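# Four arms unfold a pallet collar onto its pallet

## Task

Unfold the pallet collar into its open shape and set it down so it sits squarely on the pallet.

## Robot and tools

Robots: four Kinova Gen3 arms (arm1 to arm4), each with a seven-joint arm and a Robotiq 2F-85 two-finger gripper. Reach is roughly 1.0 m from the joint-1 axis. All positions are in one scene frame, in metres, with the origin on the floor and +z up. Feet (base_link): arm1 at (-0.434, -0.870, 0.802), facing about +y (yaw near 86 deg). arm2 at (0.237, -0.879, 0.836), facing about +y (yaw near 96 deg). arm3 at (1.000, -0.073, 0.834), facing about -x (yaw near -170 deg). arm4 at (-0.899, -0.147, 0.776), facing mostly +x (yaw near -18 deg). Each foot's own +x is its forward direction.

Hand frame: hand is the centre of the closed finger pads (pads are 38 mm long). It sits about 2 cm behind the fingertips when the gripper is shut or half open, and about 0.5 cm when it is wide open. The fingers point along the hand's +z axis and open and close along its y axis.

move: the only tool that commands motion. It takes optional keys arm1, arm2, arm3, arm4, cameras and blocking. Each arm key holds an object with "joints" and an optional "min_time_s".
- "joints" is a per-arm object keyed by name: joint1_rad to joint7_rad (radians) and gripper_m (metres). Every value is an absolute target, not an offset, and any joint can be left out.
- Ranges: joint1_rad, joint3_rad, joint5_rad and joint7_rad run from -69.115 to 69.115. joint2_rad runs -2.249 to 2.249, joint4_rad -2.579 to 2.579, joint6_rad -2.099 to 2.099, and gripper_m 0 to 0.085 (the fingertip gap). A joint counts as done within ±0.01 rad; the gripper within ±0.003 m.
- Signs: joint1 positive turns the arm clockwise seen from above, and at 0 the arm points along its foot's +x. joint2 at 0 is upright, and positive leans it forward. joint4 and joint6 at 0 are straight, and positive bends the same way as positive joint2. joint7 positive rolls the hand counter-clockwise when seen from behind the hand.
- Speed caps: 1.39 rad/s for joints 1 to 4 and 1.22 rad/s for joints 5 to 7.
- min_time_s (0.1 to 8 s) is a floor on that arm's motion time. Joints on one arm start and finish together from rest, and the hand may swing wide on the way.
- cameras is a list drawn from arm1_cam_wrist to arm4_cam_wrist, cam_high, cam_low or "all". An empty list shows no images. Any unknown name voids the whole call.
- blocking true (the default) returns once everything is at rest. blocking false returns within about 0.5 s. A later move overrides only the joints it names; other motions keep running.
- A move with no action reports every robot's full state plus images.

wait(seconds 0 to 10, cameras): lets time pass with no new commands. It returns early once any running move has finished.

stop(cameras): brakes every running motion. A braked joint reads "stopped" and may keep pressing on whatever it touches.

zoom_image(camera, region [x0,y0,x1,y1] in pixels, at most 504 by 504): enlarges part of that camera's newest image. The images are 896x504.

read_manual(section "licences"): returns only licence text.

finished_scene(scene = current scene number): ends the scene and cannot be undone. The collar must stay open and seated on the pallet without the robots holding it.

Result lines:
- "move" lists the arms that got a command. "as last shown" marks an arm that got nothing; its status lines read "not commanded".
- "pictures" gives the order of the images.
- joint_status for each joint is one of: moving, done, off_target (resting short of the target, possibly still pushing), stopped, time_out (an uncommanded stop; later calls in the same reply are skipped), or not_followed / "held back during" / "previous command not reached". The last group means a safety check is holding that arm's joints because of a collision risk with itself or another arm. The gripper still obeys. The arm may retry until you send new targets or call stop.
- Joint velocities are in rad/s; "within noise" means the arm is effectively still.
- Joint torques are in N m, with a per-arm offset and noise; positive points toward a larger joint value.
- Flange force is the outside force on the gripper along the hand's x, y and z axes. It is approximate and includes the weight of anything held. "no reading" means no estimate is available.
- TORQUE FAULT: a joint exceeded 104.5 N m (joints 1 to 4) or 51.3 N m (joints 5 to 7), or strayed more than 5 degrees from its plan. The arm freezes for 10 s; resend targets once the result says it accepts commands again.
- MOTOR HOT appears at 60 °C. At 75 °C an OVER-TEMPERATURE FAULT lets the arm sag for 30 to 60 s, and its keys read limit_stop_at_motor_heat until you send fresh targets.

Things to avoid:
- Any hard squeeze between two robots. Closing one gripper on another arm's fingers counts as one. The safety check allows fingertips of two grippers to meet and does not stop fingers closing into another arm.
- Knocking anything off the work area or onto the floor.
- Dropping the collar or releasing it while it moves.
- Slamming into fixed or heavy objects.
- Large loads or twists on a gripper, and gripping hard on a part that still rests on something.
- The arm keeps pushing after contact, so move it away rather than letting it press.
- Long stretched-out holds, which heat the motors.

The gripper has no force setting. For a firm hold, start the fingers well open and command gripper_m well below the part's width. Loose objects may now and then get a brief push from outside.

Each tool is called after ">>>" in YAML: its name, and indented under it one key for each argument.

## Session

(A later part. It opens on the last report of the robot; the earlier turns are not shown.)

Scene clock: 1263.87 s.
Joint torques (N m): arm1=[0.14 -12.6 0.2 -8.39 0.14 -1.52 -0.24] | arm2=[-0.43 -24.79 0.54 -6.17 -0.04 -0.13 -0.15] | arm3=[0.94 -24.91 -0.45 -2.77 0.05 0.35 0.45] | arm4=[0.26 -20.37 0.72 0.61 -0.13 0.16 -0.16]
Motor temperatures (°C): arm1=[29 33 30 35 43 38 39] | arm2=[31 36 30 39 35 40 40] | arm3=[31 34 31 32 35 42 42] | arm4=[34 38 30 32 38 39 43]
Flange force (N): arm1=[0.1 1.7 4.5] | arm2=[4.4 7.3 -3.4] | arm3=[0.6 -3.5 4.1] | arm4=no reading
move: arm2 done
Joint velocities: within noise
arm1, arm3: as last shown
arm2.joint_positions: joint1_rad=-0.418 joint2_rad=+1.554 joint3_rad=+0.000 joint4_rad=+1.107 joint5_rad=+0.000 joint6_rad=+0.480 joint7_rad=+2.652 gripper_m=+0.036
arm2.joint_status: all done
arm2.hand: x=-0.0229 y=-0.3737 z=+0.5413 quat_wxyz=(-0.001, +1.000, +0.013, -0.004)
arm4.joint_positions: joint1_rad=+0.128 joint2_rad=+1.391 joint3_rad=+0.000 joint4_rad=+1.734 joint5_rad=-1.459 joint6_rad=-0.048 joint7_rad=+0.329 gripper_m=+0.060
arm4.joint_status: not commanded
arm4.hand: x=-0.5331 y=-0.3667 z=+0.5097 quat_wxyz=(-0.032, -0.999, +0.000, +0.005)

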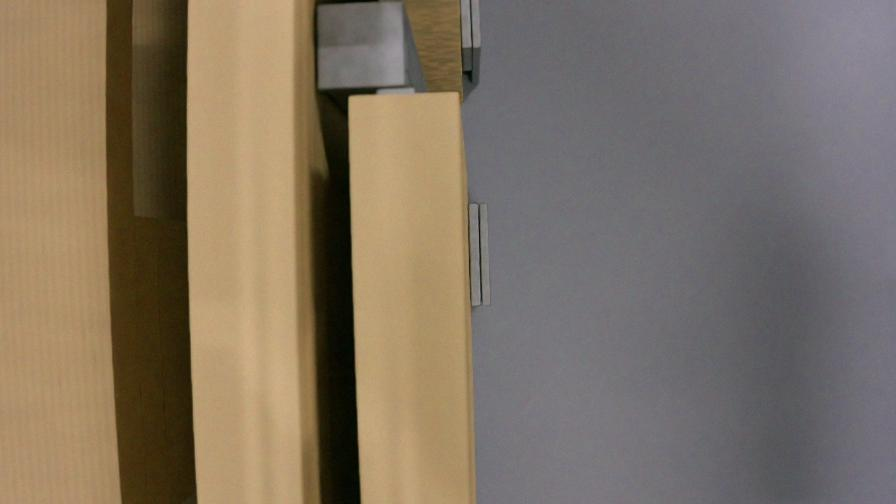

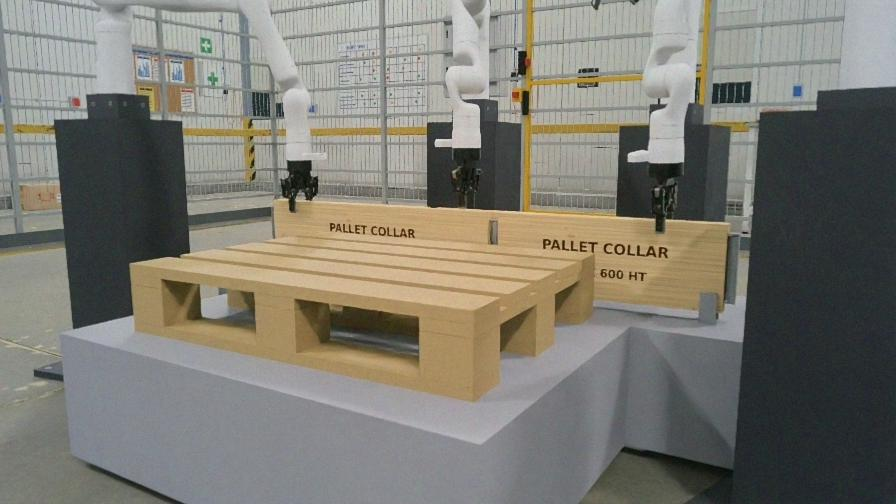

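>>> move:
  arm2: {"joints": {"joint2_rad": 1.573, "joint4_rad": 1.0892, "joint6_rad": 0.4793}, "min_time_s": 1}

Scene clock: 1360.23 s.
Joint torques (N m): arm1=[0.1 -12.43 0.18 -8.33 0.12 -1.57 -0.22] | arm2=[-2.04 -12.92 -1.56 -4.72 -0.46 -1.06 -0.06] | arm3=[0.99 -24.88 -0.47 -2.77 0.04 0.35 0.45] | arm4=[0.53 -20.36 1.1 0.43 -0.12 0.02 -0.16]
Motor temperatures (°C): arm1=[29 33 30 35 43 38 39] | arm2=[31 38 30 39 35 40 40] | arm3=[31 34 31 32 35 42 42] | arm4=[34 38 30 32 38 39 43]
Flange force (N): arm1=[0.2 1.6 3.9] | arm2=[8.7 10.1 -28.3] | arm3=[0.6 -3.6 4.1] | arm4=no reading
move: arm2 done
Joint velocities: within noise
arm1, arm3: as last shown
arm2.joint_positions: joint1_rad=-0.418 joint2_rad=+1.573 joint3_rad=+0.000 joint4_rad=+1.089 joint5_rad=+0.000 joint6_rad=+0.479 joint7_rad=+2.652 gripper_m=+0.036
arm2.joint_status: all done
arm2.hand: x=-0.0229 y=-0.3737 z=+0.5334 quat_wxyz=(-0.001, +1.000, +0.013, -0.004)
arm4.joint_positions: joint1_rad=+0.128 joint2_rad=+1.391 joint3_rad=+0.000 joint4_rad=+1.734 joint5_rad=-1.459 joint6_rad=-0.048 joint7_rad=+0.329 gripper_m=+0.060
arm4.joint_status: not commanded
arm4.hand: x=-0.5331 y=-0.3667 z=+0.5097 quat_wxyz=(-0.032, -0.999, +0.000, +0.005)
pictures: none

>>> move:
  arm2: {"joints": {"joint1_rad": -0.4197, "joint2_rad": 1.5621, "joint4_rad": 1.1049, "joint6_rad": 0.4746, "joint7_rad": 2.6507}, "min_time_s": 1}
  cameras: ["arm2_cam_wrist"]

>>> zoom_image:
  camera: "arm2_cam_wrist"
  region: [180, 304, 480, 504]

Scene clock: 1392.50 s.
Joint torques (N m): arm1=[0.13 -12.55 0.14 -8.37 0.13 -1.52 -0.25] | arm2=[-0.51 -24.79 0.51 -6.07 -0.05 -0.09 -0.18] | arm3=[0.99 -24.91 -0.46 -2.76 0.06 0.34 0.47] | arm4=[0.26 -20.38 0.81 0.67 -0.12 0.15 -0.17]
Motor temperatures (°C): arm1=[29 33 30 35 43 38 39] | arm2=[31 37 30 39 35 40 40] | arm3=[31 34 31 32 35 42 42] | arm4=[34 38 30 32 38 39 43]
Flange force (N): arm1=[0.1 1.7 4.4] | arm2=[4.5 7.0 -3.2] | arm3=[0.6 -3.7 4.2] | arm4=no reading
move: arm2 done
Joint velocities: within noise
arm1, arm3: as last shown
arm2.joint_positions: joint1_rad=-0.420 joint2_rad=+1.562 joint3_rad=+0.000 joint4_rad=+1.105 joint5_rad=+0.000 joint6_rad=+0.475 joint7_rad=+2.651 gripper_m=+0.036
arm2.joint_status: all done
arm2.hand: x=-0.0229 y=-0.3753 z=+0.5373 quat_wxyz=(-0.001, +1.000, +0.013, -0.004)
arm4.joint_positions: joint1_rad=+0.128 joint2_rad=+1.391 joint3_rad=+0.000 joint4_rad=+1.734 joint5_rad=-1.459 joint6_rad=-0.048 joint7_rad=+0.329 gripper_m=+0.060
arm4.joint_status: not commanded
arm4.hand: x=-0.5331 y=-0.3667 z=+0.5097 quat_wxyz=(-0.032, -0.999, +0.000, +0.005)

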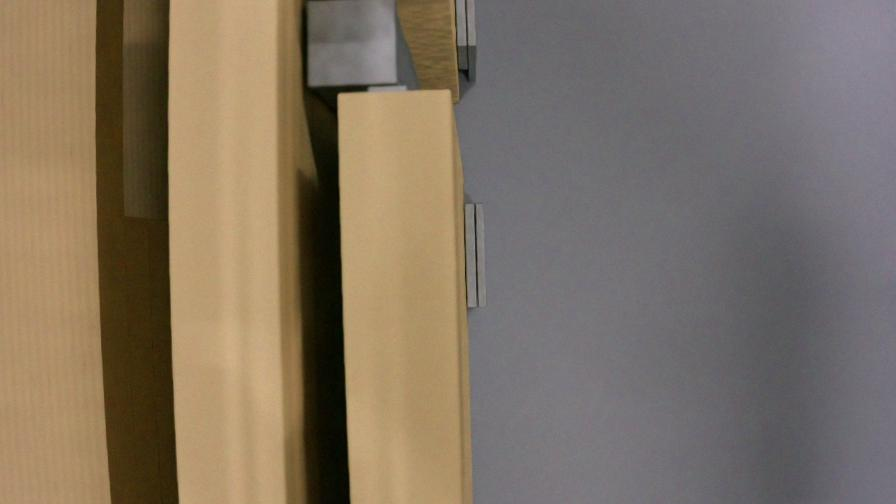

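Scaled by 1.680 from the camera's image (finer frame: 1280x720).

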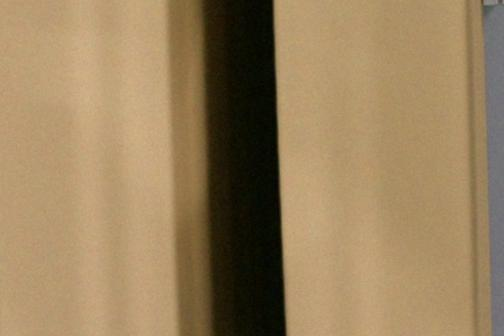

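>>> move:
  arm2: {"joints": {"joint1_rad": -0.4191, "joint2_rad": 1.5746, "joint4_rad": 1.09, "joint6_rad": 0.4769, "joint7_rad": 2.6514}, "min_time_s": 1.5}

Scene clock: 1406.07 s.
Joint torques (N m): arm1=[0.16 -12.46 0.17 -8.34 0.1 -1.55 -0.25] | arm2=[-3.33 -6.86 -3.03 -4.49 -0.7 -1.82 0.08] | arm3=[0.99 -24.93 -0.48 -2.75 0.04 0.35 0.46] | arm4=[0.74 -20.46 1.24 0.28 -0.11 -0.08 -0.13]
Motor temperatures (°C): arm1=[29 33 30 35 43 38 39] | arm2=[31 37 30 39 35 40 40] | arm3=[31 34 31 32 35 42 42] | arm4=[34 38 30 32 38 39 43]
Flange force (N): arm1=[0.1 1.4 4.0] | arm2=[12.1 12.3 -42.2] | arm3=[0.7 -3.7 4.2] | arm4=no reading
move: arm2 done
Joint velocities: within noise
arm1: as last shown
arm2.joint_positions: joint1_rad=-0.419 joint2_rad=+1.575 joint3_rad=+0.000 joint4_rad=+1.090 joint5_rad=+0.000 joint6_rad=+0.477 joint7_rad=+2.651 gripper_m=+0.036
arm2.joint_status: all done
arm2.hand: x=-0.0229 y=-0.3745 z=+0.5324 quat_wxyz=(-0.001, +1.000, +0.013, -0.004)
arm3.joint_positions: joint1_rad=-0.378 joint2_rad=+1.605 joint3_rad=+0.000 joint4_rad=+1.158 joint5_rad=+0.000 joint6_rad=+0.379 joint7_rad=-2.122 gripper_m=+0.060
arm3.joint_status: not commanded
arm3.hand: x=+0.5297 y=-0.3319 z=+0.5007 quat_wxyz=(+0.000, +0.000, +1.000, +0.001)
arm4.joint_positions: joint1_rad=+0.128 joint2_rad=+1.391 joint3_rad=+0.000 joint4_rad=+1.734 joint5_rad=-1.459 joint6_rad=-0.048 joint7_rad=+0.329 gripper_m=+0.060
arm4.joint_status: not commanded
arm4.hand: x=-0.5331 y=-0.3667 z=+0.5097 quat_wxyz=(-0.032, -0.999, +0.000, +0.005)
pictures: none

>>> move:
  arm2: {"joints": {"joint2_rad": 1.52, "joint4_rad": 1.14, "joint6_rad": 0.48}, "min_time_s": 1.5}

>>> move:
  arm2: {"joints": {"joint1_rad": -0.6068, "joint2_rad": 1.5542, "joint4_rad": 1.5691, "joint5_rad": -0.7252, "joint6_rad": -0.5096, "joint7_rad": 3.192}, "min_time_s": 3}
  cameras: ["arm2_cam_wrist", "cam_low"]

>>> zoom_image:
  camera: "cam_low"
  region: [420, 130, 520, 230]

Scene clock: 1480.57 s.
Joint torques (N m): arm1=[0.13 -12.59 0.17 -8.36 0.18 -1.54 -0.25] | arm2=[-0.5 -24.83 0.56 -6.16 -0.04 -0.14 -0.17] | arm3=[0.98 -24.88 -0.48 -2.75 0.03 0.34 0.44] | arm4=[0.24 -20.4 0.69 0.48 -0.1 0.22 -0.16]
Motor temperatures (°C): arm1=[29 33 30 35 43 38 39] | arm2=[31 35 30 39 35 40 40] | arm3=[31 35 31 32 34 42 42] | arm4=[34 38 30 32 38 39 43]
Flange force (N): arm1=[0.2 2.0 4.5] | arm2=[4.4 6.9 -2.9] | arm3=[0.7 -3.7 4.1] | arm4=no reading
move: arm2 done
Joint velocities: within noise
arm1, arm3: as last shown
arm2.joint_positions: joint1_rad=-0.419 joint2_rad=+1.520 joint3_rad=+0.000 joint4_rad=+1.140 joint5_rad=+0.000 joint6_rad=+0.480 joint7_rad=+2.651 gripper_m=+0.036
arm2.joint_status: all done
arm2.hand: x=-0.0234 y=-0.3735 z=+0.5561 quat_wxyz=(-0.002, +1.000, +0.013, -0.004)
arm4.joint_positions: joint1_rad=+0.128 joint2_rad=+1.391 joint3_rad=+0.000 joint4_rad=+1.734 joint5_rad=-1.459 joint6_rad=-0.048 joint7_rad=+0.329 gripper_m=+0.060
arm4.joint_status: not commanded
arm4.hand: x=-0.5331 y=-0.3667 z=+0.5097 quat_wxyz=(-0.032, -0.999, +0.000, +0.005)
pictures: none

Scene clock: 1483.87 s.
Joint torques (N m): arm1=[0.11 -12.56 0.15 -8.41 0.14 -1.5 -0.24] | arm2=[-0.43 -22.08 1.46 -3.21 -0.04 -1.58 -0.17] | arm3=[0.97 -24.92 -0.51 -2.78 0.06 0.36 0.45] | arm4=[0.22 -20.37 0.69 0.52 -0.1 0.22 -0.17]
Motor temperatures (°C): arm1=[29 33 30 35 43 38 39] | arm2=[31 35 30 39 35 40 40] | arm3=[31 35 31 32 34 42 42] | arm4=[34 38 30 32 38 39 43]
Flange force (N): arm1=[-0.1 1.8 4.5] | arm2=[4.3 2.3 -4.5] | arm3=[0.6 -3.6 4.1] | arm4=no reading
move: arm2 done
Joint velocities: within noise
arm1.joint_positions: joint1_rad=+0.000 joint2_rad=+0.155 joint3_rad=+0.000 joint4_rad=+2.190 joint5_rad=+0.000 joint6_rad=+0.305 joint7_rad=-1.571 gripper_m=+0.085
arm1.joint_status: not commanded
arm1.hand: x=-0.3775 y=-0.4371 z=+1.0103 quat_wxyz=(+0.171, -0.709, -0.660, -0.176)
arm2.joint_positions: joint1_rad=-0.607 joint2_rad=+1.554 joint3_rad=+0.000 joint4_rad=+1.569 joint5_rad=-0.725 joint6_rad=-0.510 joint7_rad=+3.192 gripper_m=+0.036
arm2.joint_status: all done
arm2.hand: x=-0.0225 y=-0.3817 z=+0.5476 quat_wxyz=(-0.260, +0.966, +0.011, +0.000)
arm3: as last shown
arm4.joint_positions: joint1_rad=+0.128 joint2_rad=+1.391 joint3_rad=+0.000 joint4_rad=+1.734 joint5_rad=-1.459 joint6_rad=-0.048 joint7_rad=+0.329 gripper_m=+0.060
arm4.joint_status: not commanded
arm4.hand: x=-0.5331 y=-0.3667 z=+0.5097 quat_wxyz=(-0.032, -0.999, +0.000, +0.005)

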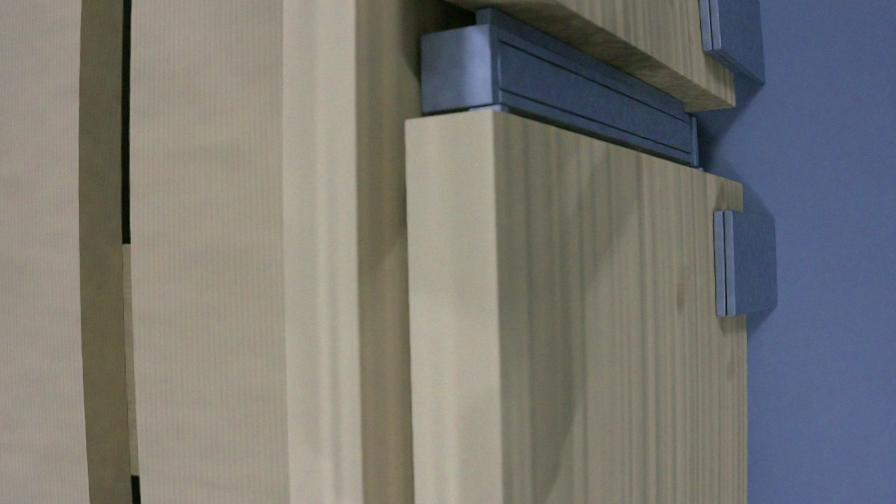

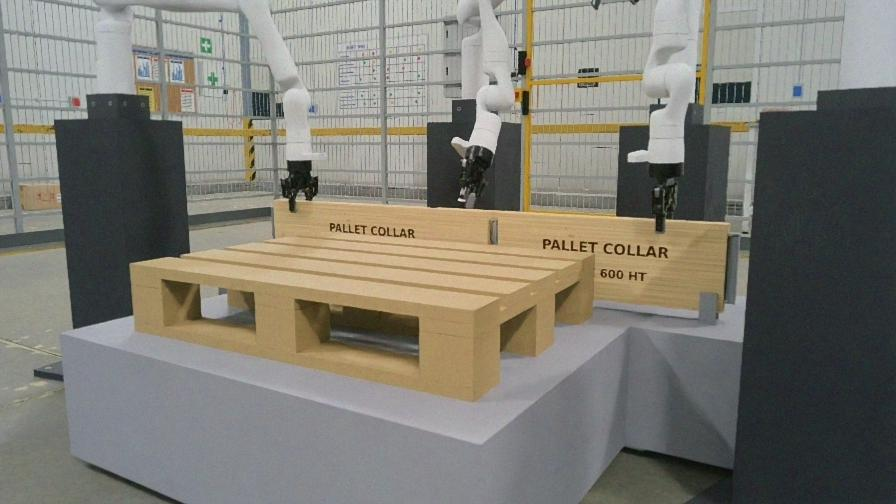

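Scaled by 5.040 from the camera's image (finer frame: 1280x720).

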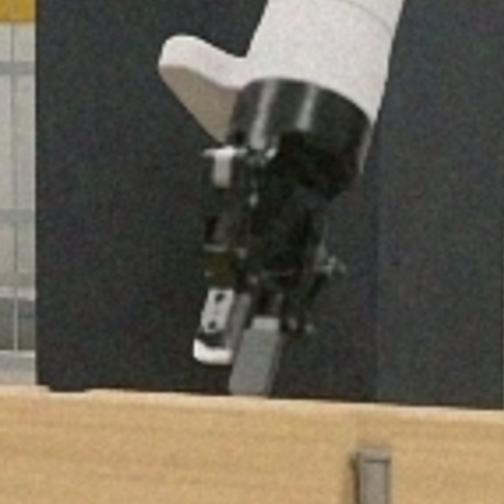

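>>> move:
  arm2: {"joints": {"joint1_rad": -0.6031, "joint2_rad": 1.6232, "joint4_rad": 1.4918}, "min_time_s": 3}
  cameras: ["arm2_cam_wrist", "cam_low"]

>>> zoom_image:
  camera: "cam_low"
  region: [420, 130, 520, 230]

Scene clock: 1513.90 s.
Joint torques (N m): arm1=[0.19 -12.47 0.19 -8.29 0.14 -1.53 -0.24] | arm2=[-0.47 -22.12 1.47 -3.33 -0.03 -1.6 -0.16] | arm3=[0.95 -24.92 -0.47 -2.73 0.05 0.35 0.47] | arm4=[0.28 -20.4 0.73 0.53 -0.11 0.2 -0.17]
Motor temperatures (°C): arm1=[29 33 30 35 43 38 39] | arm2=[31 34 30 39 35 40 40] | arm3=[31 35 31 32 34 42 42] | arm4=[34 38 30 32 38 39 43]
Flange force (N): arm1=[0.3 1.4 4.1] | arm2=[4.4 2.1 -5.1] | arm3=[0.8 -3.7 4.3] | arm4=no reading
move: arm2 done
Joint velocities: within noise
arm1, arm3: as last shown
arm2.joint_positions: joint1_rad=-0.603 joint2_rad=+1.623 joint3_rad=+0.000 joint4_rad=+1.492 joint5_rad=-0.725 joint6_rad=-0.510 joint7_rad=+3.192 gripper_m=+0.036
arm2.joint_status: all done
arm2.hand: x=-0.0237 y=-0.3774 z=+0.5197 quat_wxyz=(-0.263, +0.965, +0.009, -0.002)
arm4.joint_positions: joint1_rad=+0.128 joint2_rad=+1.391 joint3_rad=+0.000 joint4_rad=+1.734 joint5_rad=-1.459 joint6_rad=-0.048 joint7_rad=+0.329 gripper_m=+0.060
arm4.joint_status: not commanded
arm4.hand: x=-0.5331 y=-0.3667 z=+0.5097 quat_wxyz=(-0.032, -0.999, +0.000, +0.005)

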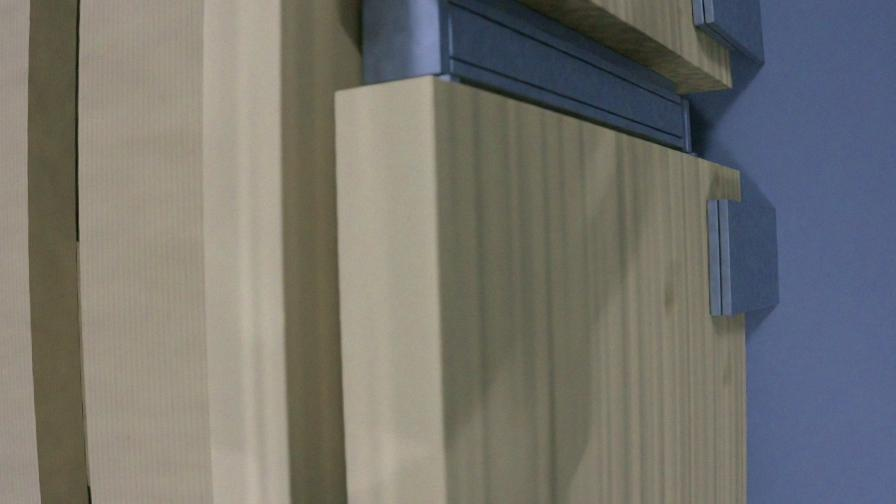

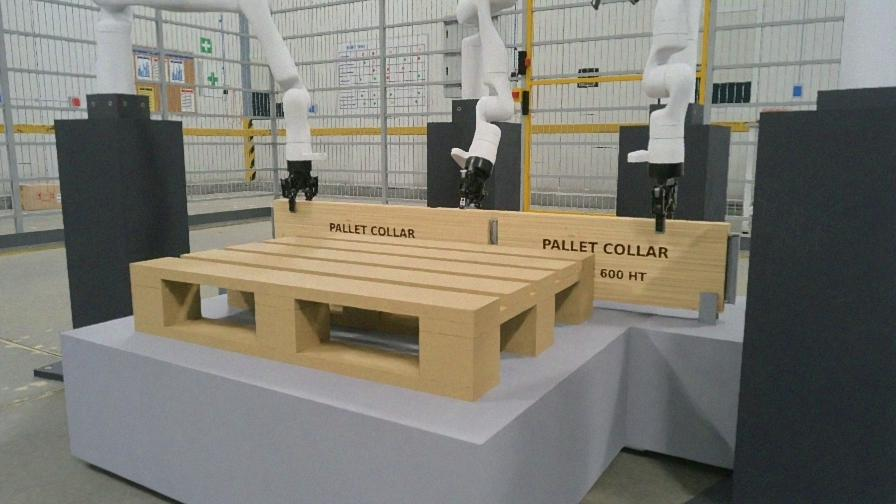

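Scaled by 5.040 from the camera's image (finer frame: 1280x720).

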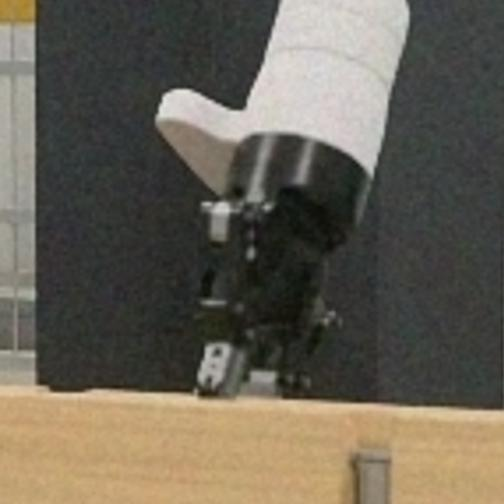

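>>> move:
  arm2: {"joints": {"joint1_rad": -0.6089, "joint2_rad": 1.6259, "joint4_rad": 1.4984}, "min_time_s": 1.5}
  cameras: ["arm2_cam_wrist"]

Scene clock: 1545.13 s.
Joint torques (N m): arm1=[0.11 -12.52 0.25 -8.29 0.17 -1.55 -0.23] | arm2=[-3.92 -8.53 -5.24 3.09 0.21 4.08 -0.13] | arm3=[1 -24.91 -0.46 -2.76 0.05 0.37 0.45] | arm4=[-1.87 -20.65 -2.27 1.47 -0.15 1.72 -0.17]
Motor temperatures (°C): arm1=[29 33 30 35 43 38 39] | arm2=[31 34 30 39 35 40 40] | arm3=[31 35 31 32 34 42 42] | arm4=[34 38 30 32 38 39 43]
Flange force (N): arm1=[0.4 2.0 4.2] | arm2=[6.2 -15.3 -14.2] | arm3=[0.6 -3.6 4.2] | arm4=no reading
move: arm2 done
Joint velocities: within noise
arm1, arm3: as last shown
arm2.joint_positions: joint1_rad=-0.609 joint2_rad=+1.626 joint3_rad=+0.000 joint4_rad=+1.498 joint5_rad=-0.725 joint6_rad=-0.510 joint7_rad=+3.192 gripper_m=+0.036
arm2.joint_status: all done
arm2.hand: x=-0.0230 y=-0.3831 z=+0.5173 quat_wxyz=(-0.260, +0.966, +0.012, +0.000)
arm4.joint_positions: joint1_rad=+0.128 joint2_rad=+1.391 joint3_rad=+0.000 joint4_rad=+1.734 joint5_rad=-1.459 joint6_rad=-0.048 joint7_rad=+0.329 gripper_m=+0.060
arm4.joint_status: not commanded
arm4.hand: x=-0.5331 y=-0.3667 z=+0.5097 quat_wxyz=(-0.032, -0.999, +0.000, +0.005)

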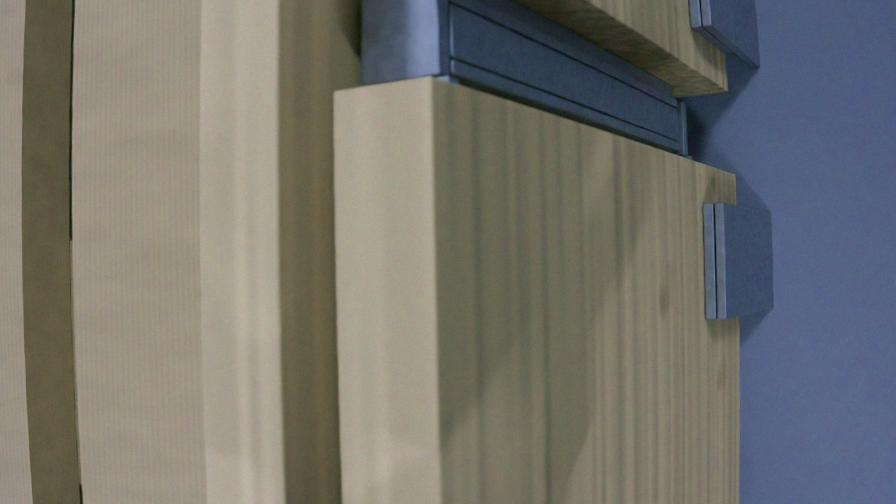

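>>> move:
  arm2: {"joints": {"joint1_rad": -0.6171, "joint2_rad": 1.6285, "joint4_rad": 1.5078}, "min_time_s": 1.5}
  cameras: ["arm2_cam_wrist", "arm3_cam_wrist", "arm4_cam_wrist"]

Scene clock: 1556.20 s.
Joint torques (N m): arm1=[0.15 -12.56 0.12 -8.39 0.17 -1.53 -0.23] | arm2=[-3.53 -7.6 -5.01 4.63 -0.09 4.33 -0.07] | arm3=[1.42 -24.6 -0.02 -2.49 0.15 0.5 0.46] | arm4=[-2.66 -19.29 -3.47 2.09 -0.12 2.39 -0.15]
Motor temperatures (°C): arm1=[29 33 30 35 43 38 39] | arm2=[31 34 30 39 35 40 40] | arm3=[31 35 31 32 34 42 42] | arm4=[34 38 30 32 38 39 43]
Flange force (N): arm1=[0.0 1.5 4.4] | arm2=[4.6 -16.4 -11.8] | arm3=[0.5 -4.5 4.1] | arm4=no reading
move: arm2 done
Joint velocities: within noise
arm1, arm3: as last shown
arm2.joint_positions: joint1_rad=-0.617 joint2_rad=+1.628 joint3_rad=+0.000 joint4_rad=+1.508 joint5_rad=-0.725 joint6_rad=-0.510 joint7_rad=+3.192 gripper_m=+0.036
arm2.joint_status: all done
arm2.hand: x=-0.0224 y=-0.3906 z=+0.5148 quat_wxyz=(-0.255, +0.967, +0.017, +0.002)
arm4.joint_positions: joint1_rad=+0.128 joint2_rad=+1.391 joint3_rad=+0.000 joint4_rad=+1.734 joint5_rad=-1.459 joint6_rad=-0.048 joint7_rad=+0.329 gripper_m=+0.060
arm4.joint_status: not commanded
arm4.hand: x=-0.5331 y=-0.3667 z=+0.5097 quat_wxyz=(-0.032, -0.999, +0.000, +0.005)

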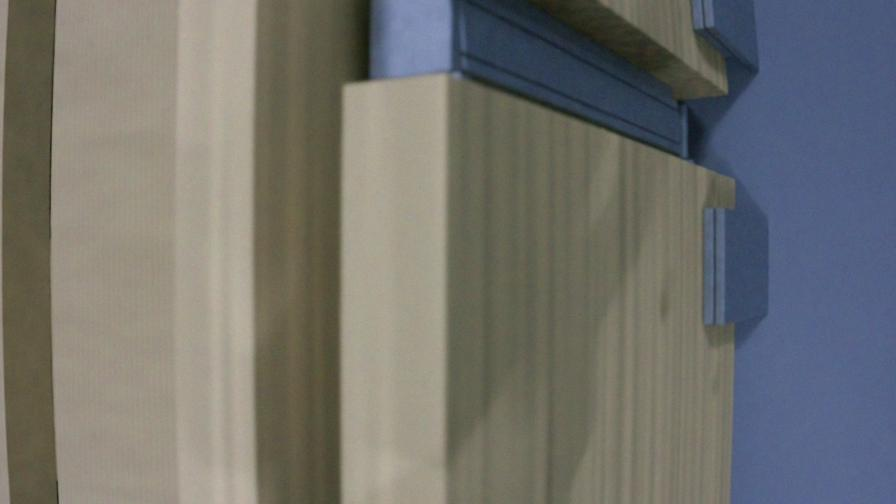

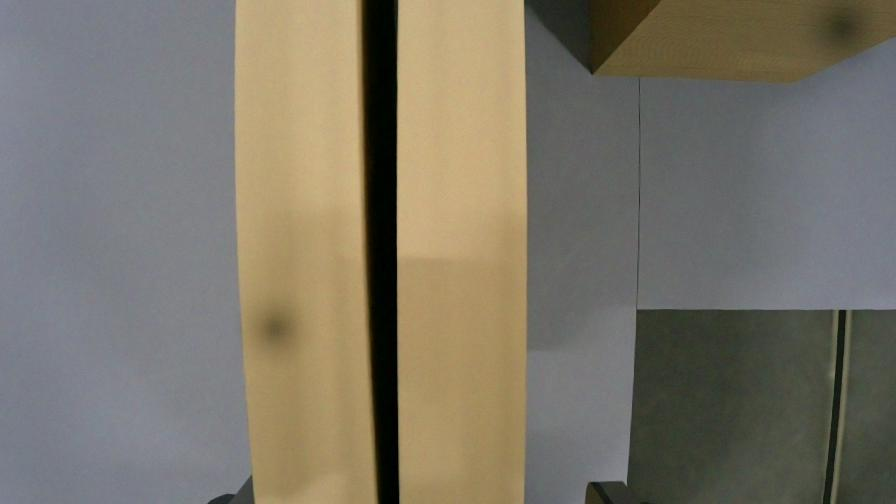

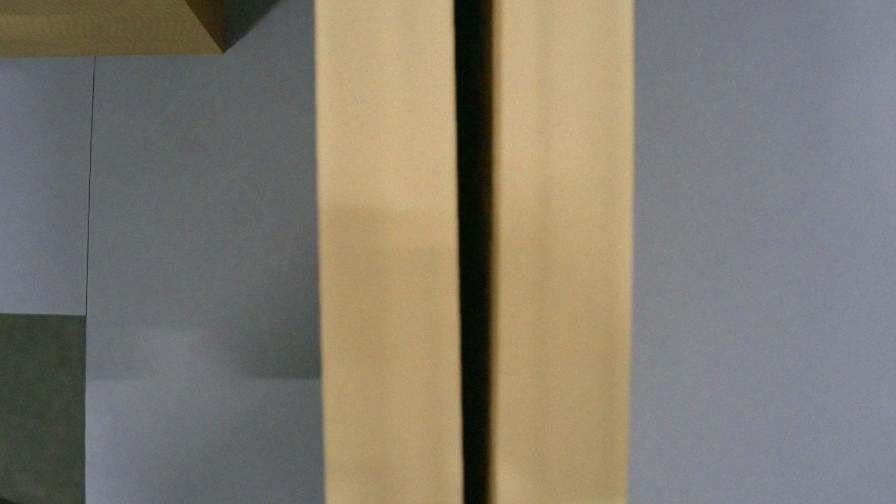

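>>> move:
  arm2: {"joints": {"joint1_rad": -0.6533, "joint2_rad": 1.6333, "joint4_rad": 1.56, "joint5_rad": -0.6928, "joint6_rad": -0.5625, "joint7_rad": 3.1}, "min_time_s": 2.5}
  arm3: {"joints": {"gripper_m": 0.085}}
  arm4: {"joints": {"gripper_m": 0.085}}
  cameras: ["arm2_cam_wrist", "arm3_cam_wrist", "arm4_cam_wrist", "cam_low"]

Scene clock: 1579.97 s.
Joint torques (N m): arm1=[0.12 -12.52 0.11 -8.34 0.15 -1.58 -0.2] | arm2=[-3.83 -18.82 -2.66 -0.42 0.56 0.42 -0.05] | arm3=[1.68 -24.33 0.23 -2.05 0.18 0.71 0.48] | arm4=[-1.11 -21 -1.1 0.48 0 1.07 -0.13]
Motor temperatures (°C): arm1=[29 33 30 35 43 38 39] | arm2=[31 34 30 39 35 40 40] | arm3=[31 35 31 32 34 42 42] | arm4=[34 38 30 32 38 39 43]
Flange force (N): arm1=[0.3 1.4 4.1] | arm2=[7.3 -5.1 -1.7] | arm3=[1.1 -5.4 4.5] | arm4=no reading
move: arm2 done; arm3 done; arm4 done
Joint velocities: within noise
arm1: as last shown
arm2.joint_positions: joint1_rad=-0.653 joint2_rad=+1.633 joint3_rad=+0.000 joint4_rad=+1.560 joint5_rad=-0.693 joint6_rad=-0.563 joint7_rad=+3.100 gripper_m=+0.036
arm2.joint_status: all done
arm2.hand: x=-0.0230 y=-0.4106 z=+0.5147 quat_wxyz=(-0.260, +0.966, +0.011, -0.001)
arm3.joint_positions: joint1_rad=-0.378 joint2_rad=+1.605 joint3_rad=+0.000 joint4_rad=+1.158 joint5_rad=+0.000 joint6_rad=+0.379 joint7_rad=-2.122 gripper_m=+0.085
arm3.joint_status: all done
arm3.hand: x=+0.5297 y=-0.3319 z=+0.5007 quat_wxyz=(+0.000, +0.000, +1.000, +0.001)
arm4.joint_positions: joint1_rad=+0.128 joint2_rad=+1.391 joint3_rad=+0.000 joint4_rad=+1.734 joint5_rad=-1.459 joint6_rad=-0.048 joint7_rad=+0.329 gripper_m=+0.085
arm4.joint_status: all done
arm4.hand: x=-0.5331 y=-0.3667 z=+0.5097 quat_wxyz=(-0.032, -0.999, +0.000, +0.005)

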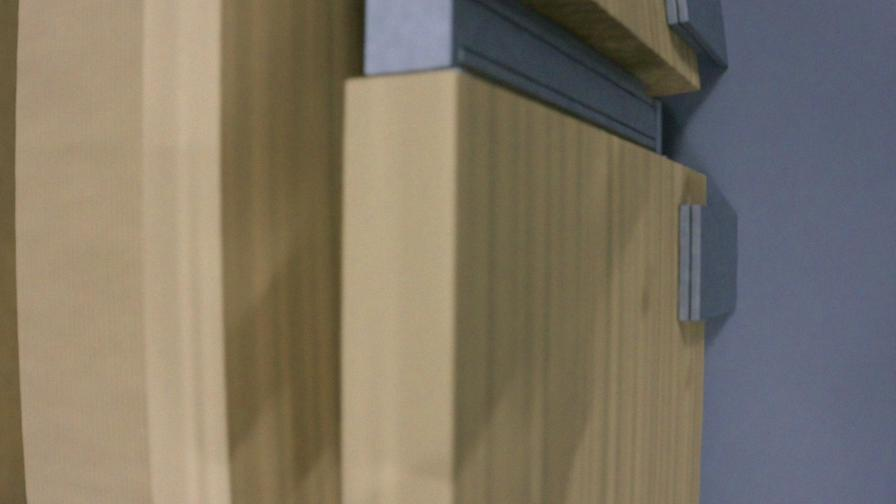

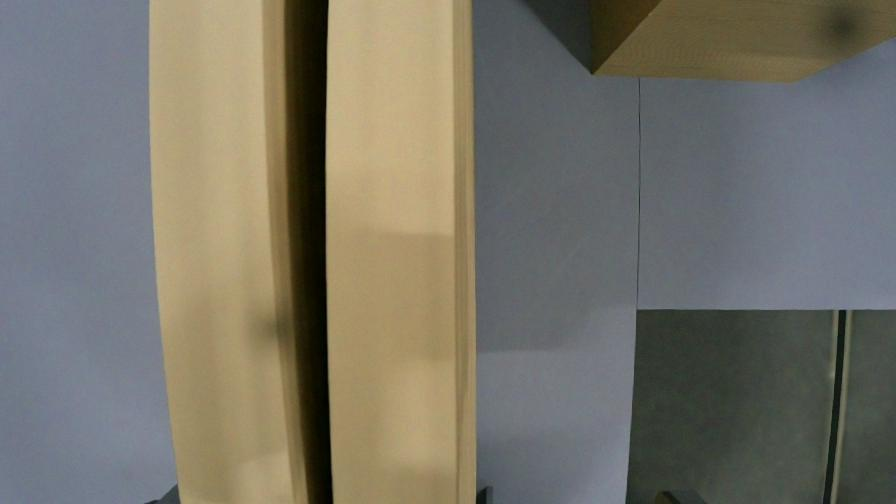

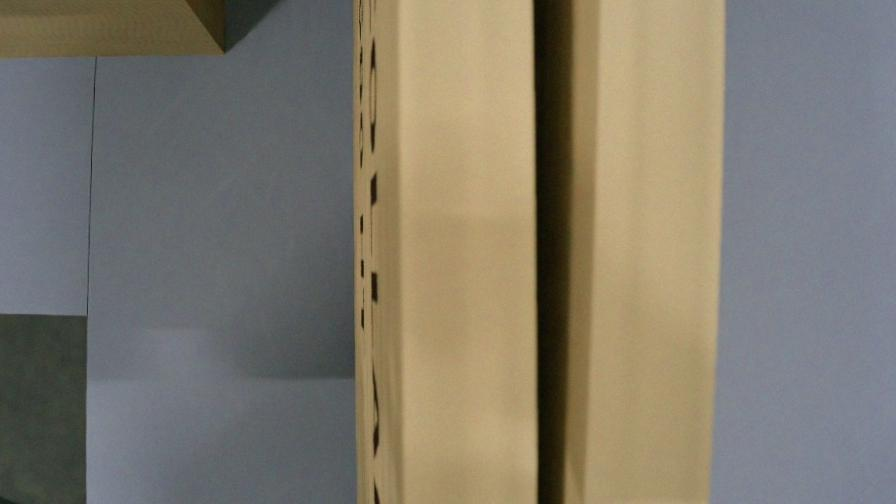

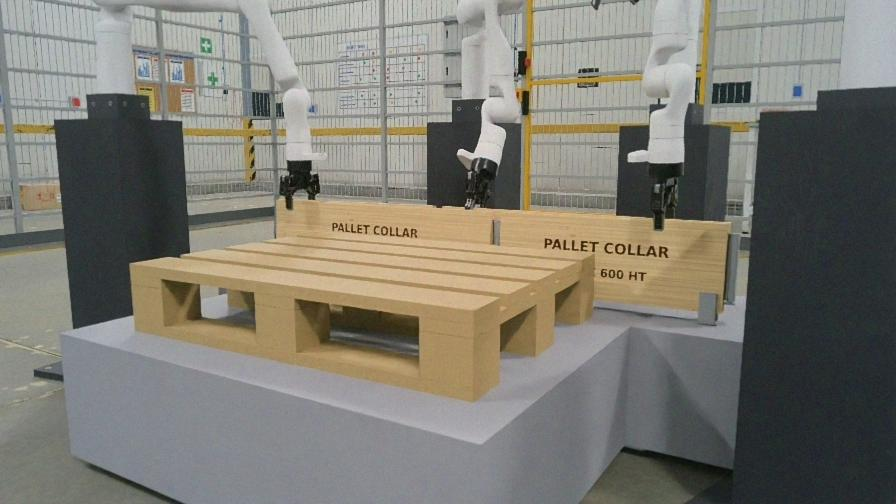

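>>> move:
  arm2: {"joints": {"joint2_rad": 1.574, "joint4_rad": 1.621}, "min_time_s": 1.5}

>>> move:
  arm2: {"joints": {"joint1_rad": -0.4443, "joint2_rad": 1.48, "joint4_rad": 1.266, "joint5_rad": 0, "joint6_rad": 0.394, "joint7_rad": 2.6261}, "min_time_s": 3}
  cameras: ["arm2_cam_wrist", "arm3_cam_wrist", "arm4_cam_wrist", "cam_low"]

Scene clock: 1612.20 s.
Joint torques (N m): arm1=[0.11 -12.53 0.11 -8.34 0.17 -1.56 -0.24] | arm2=[-0.48 -21.36 1.53 -2.5 -0.11 -1.59 -0.16] | arm3=[0.94 -24.93 -0.46 -2.76 0.07 0.36 0.45] | arm4=[0.63 -20.41 1.22 0.32 -0.08 -0.09 -0.15]
Motor temperatures (°C): arm1=[29 33 30 35 43 38 39] | arm2=[31 34 30 39 35 40 40] | arm3=[31 35 31 32 34 42 42] | arm4=[34 38 30 32 38 39 43]
Flange force (N): arm1=[0.2 1.8 4.2] | arm2=[4.4 1.8 -4.4] | arm3=[0.6 -3.6 4.2] | arm4=no reading
move: arm2 done
Joint velocities: within noise
arm1, arm3: as last shown
arm2.joint_positions: joint1_rad=-0.653 joint2_rad=+1.574 joint3_rad=+0.000 joint4_rad=+1.621 joint5_rad=-0.693 joint6_rad=-0.562 joint7_rad=+3.100 gripper_m=+0.036
arm2.joint_status: all done
arm2.hand: x=-0.0227 y=-0.4108 z=+0.5395 quat_wxyz=(-0.260, +0.966, +0.011, +0.000)
arm4.joint_positions: joint1_rad=+0.128 joint2_rad=+1.391 joint3_rad=+0.000 joint4_rad=+1.734 joint5_rad=-1.459 joint6_rad=-0.048 joint7_rad=+0.329 gripper_m=+0.085
arm4.joint_status: not commanded
arm4.hand: x=-0.5331 y=-0.3667 z=+0.5097 quat_wxyz=(-0.032, -0.999, +0.000, +0.005)
pictures: none

Scene clock: 1615.50 s.
Joint torques (N m): arm1=[0.12 -12.54 0.12 -8.32 0.12 -1.55 -0.26] | arm2=[-0.47 -24.04 0.53 -5.47 -0.05 -0.12 -0.19] | arm3=[0.99 -24.91 -0.49 -2.76 0.07 0.35 0.47] | arm4=[0.64 -20.51 1.29 0.41 -0.07 -0.07 -0.2]
Motor temperatures (°C): arm1=[29 33 30 35 43 38 39] | arm2=[31 34 30 39 35 40 40] | arm3=[31 35 31 32 34 42 42] | arm4=[34 38 30 32 38 39 43]
Flange force (N): arm1=[0.3 1.7 4.3] | arm2=[4.4 6.3 -2.8] | arm3=[0.6 -3.7 4.2] | arm4=no reading
move: arm2 done
Joint velocities: within noise
arm1, arm3: as last shown
arm2.joint_positions: joint1_rad=-0.444 joint2_rad=+1.480 joint3_rad=+0.000 joint4_rad=+1.266 joint5_rad=+0.000 joint6_rad=+0.394 joint7_rad=+2.626 gripper_m=+0.036
arm2.joint_status: all done
arm2.hand: x=-0.0227 y=-0.4022 z=+0.5613 quat_wxyz=(-0.002, +1.000, +0.013, -0.004)
arm4.joint_positions: joint1_rad=+0.128 joint2_rad=+1.391 joint3_rad=+0.000 joint4_rad=+1.734 joint5_rad=-1.459 joint6_rad=-0.048 joint7_rad=+0.329 gripper_m=+0.085
arm4.joint_status: not commanded
arm4.hand: x=-0.5331 y=-0.3667 z=+0.5097 quat_wxyz=(-0.032, -0.999, +0.000, +0.005)

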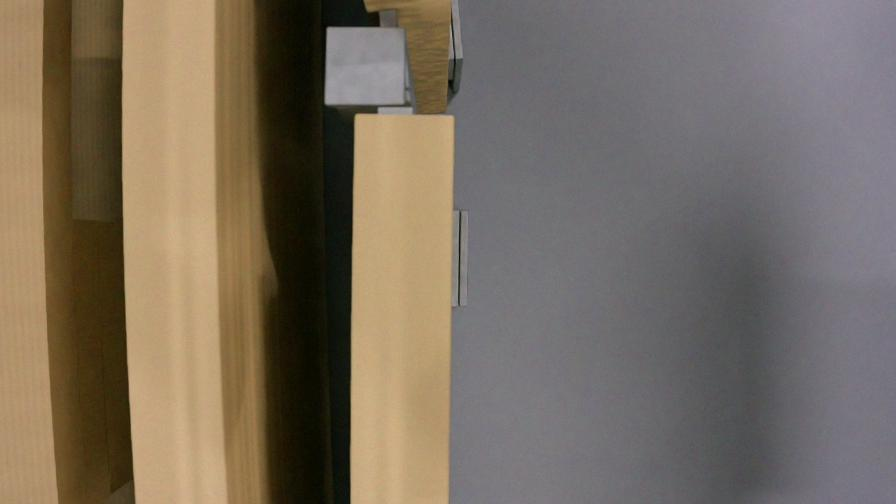

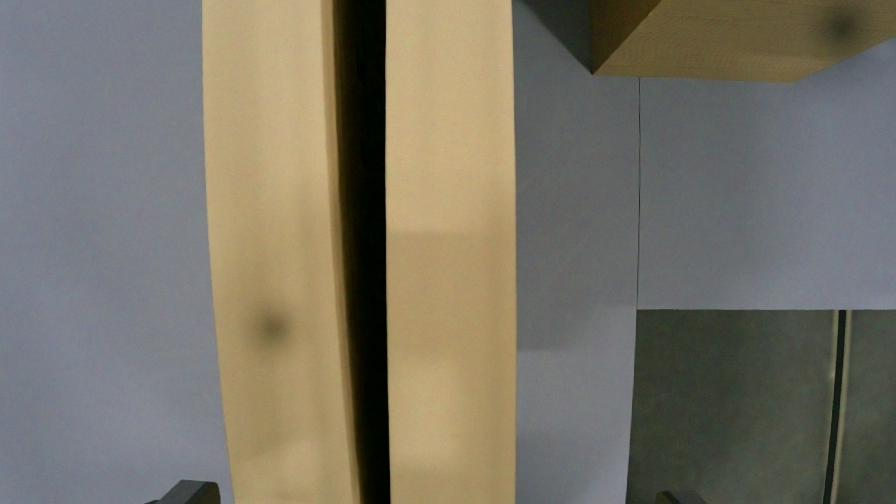

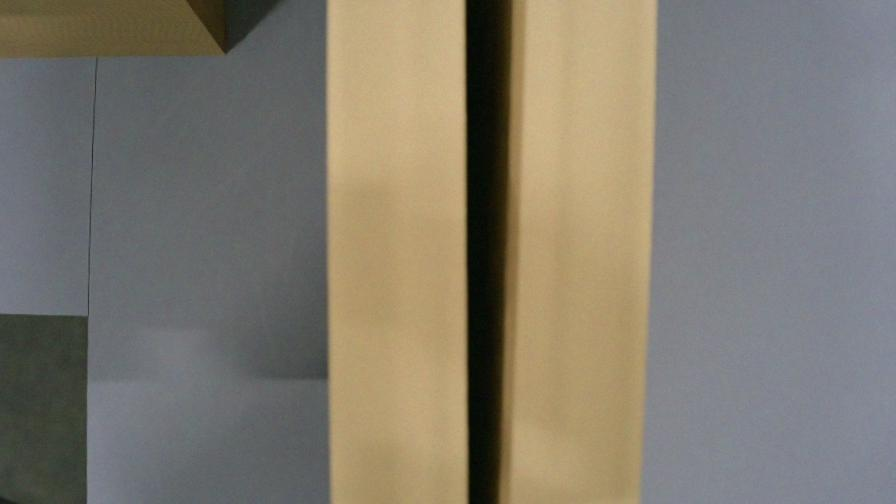

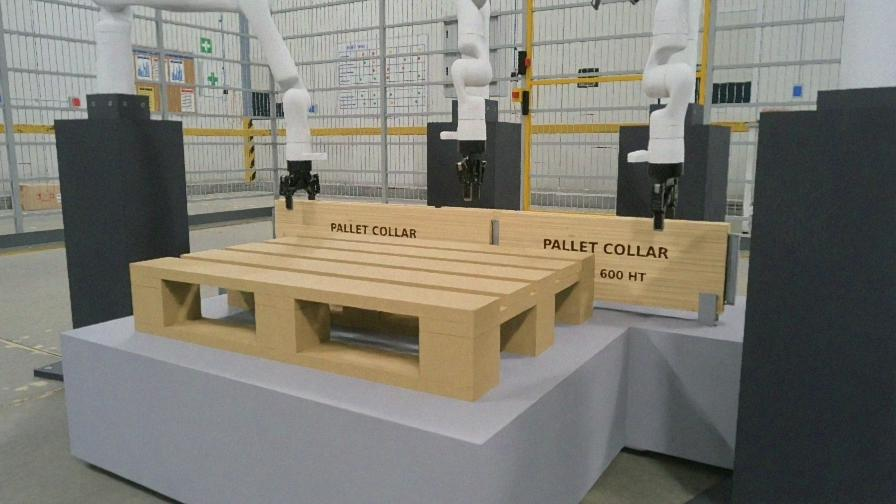

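>>> move:
  arm2: {"joints": {"joint2_rad": 1.5687, "joint4_rad": 1.1806, "joint6_rad": 0.3923, "gripper_m": 0.046}, "min_time_s": 2}

Scene clock: 1628.87 s.
Joint torques (N m): arm1=[0.07 -12.62 0.2 -8.31 0.16 -1.55 -0.25] | arm2=[-0.48 -24.13 0.53 -5.38 -0.05 -0.14 -0.21] | arm3=[0.99 -24.91 -0.5 -2.71 0.06 0.36 0.47] | arm4=[0.68 -20.41 1.25 0.35 -0.08 -0.08 -0.2]
Motor temperatures (°C): arm1=[29 33 30 35 42 38 39] | arm2=[31 34 30 39 35 40 40] | arm3=[31 35 31 32 34 42 42] | arm4=[34 38 30 32 38 39 43]
Flange force (N): arm1=[0.4 2.2 4.5] | arm2=[4.3 6.2 -3.2] | arm3=[0.8 -3.8 4.3] | arm4=no reading
move: arm2 done
Joint velocities: within noise
arm1, arm3: as last shown
arm2.joint_positions: joint1_rad=-0.444 joint2_rad=+1.569 joint3_rad=+0.000 joint4_rad=+1.181 joint5_rad=+0.000 joint6_rad=+0.392 joint7_rad=+2.626 gripper_m=+0.046
arm2.joint_status: all done
arm2.hand: x=-0.0232 y=-0.4019 z=+0.5236 quat_wxyz=(-0.001, +1.000, +0.013, -0.004)
arm4.joint_positions: joint1_rad=+0.128 joint2_rad=+1.391 joint3_rad=+0.000 joint4_rad=+1.734 joint5_rad=-1.459 joint6_rad=-0.048 joint7_rad=+0.329 gripper_m=+0.085
arm4.joint_status: not commanded
arm4.hand: x=-0.5331 y=-0.3667 z=+0.5097 quat_wxyz=(-0.032, -0.999, +0.000, +0.005)
pictures: none


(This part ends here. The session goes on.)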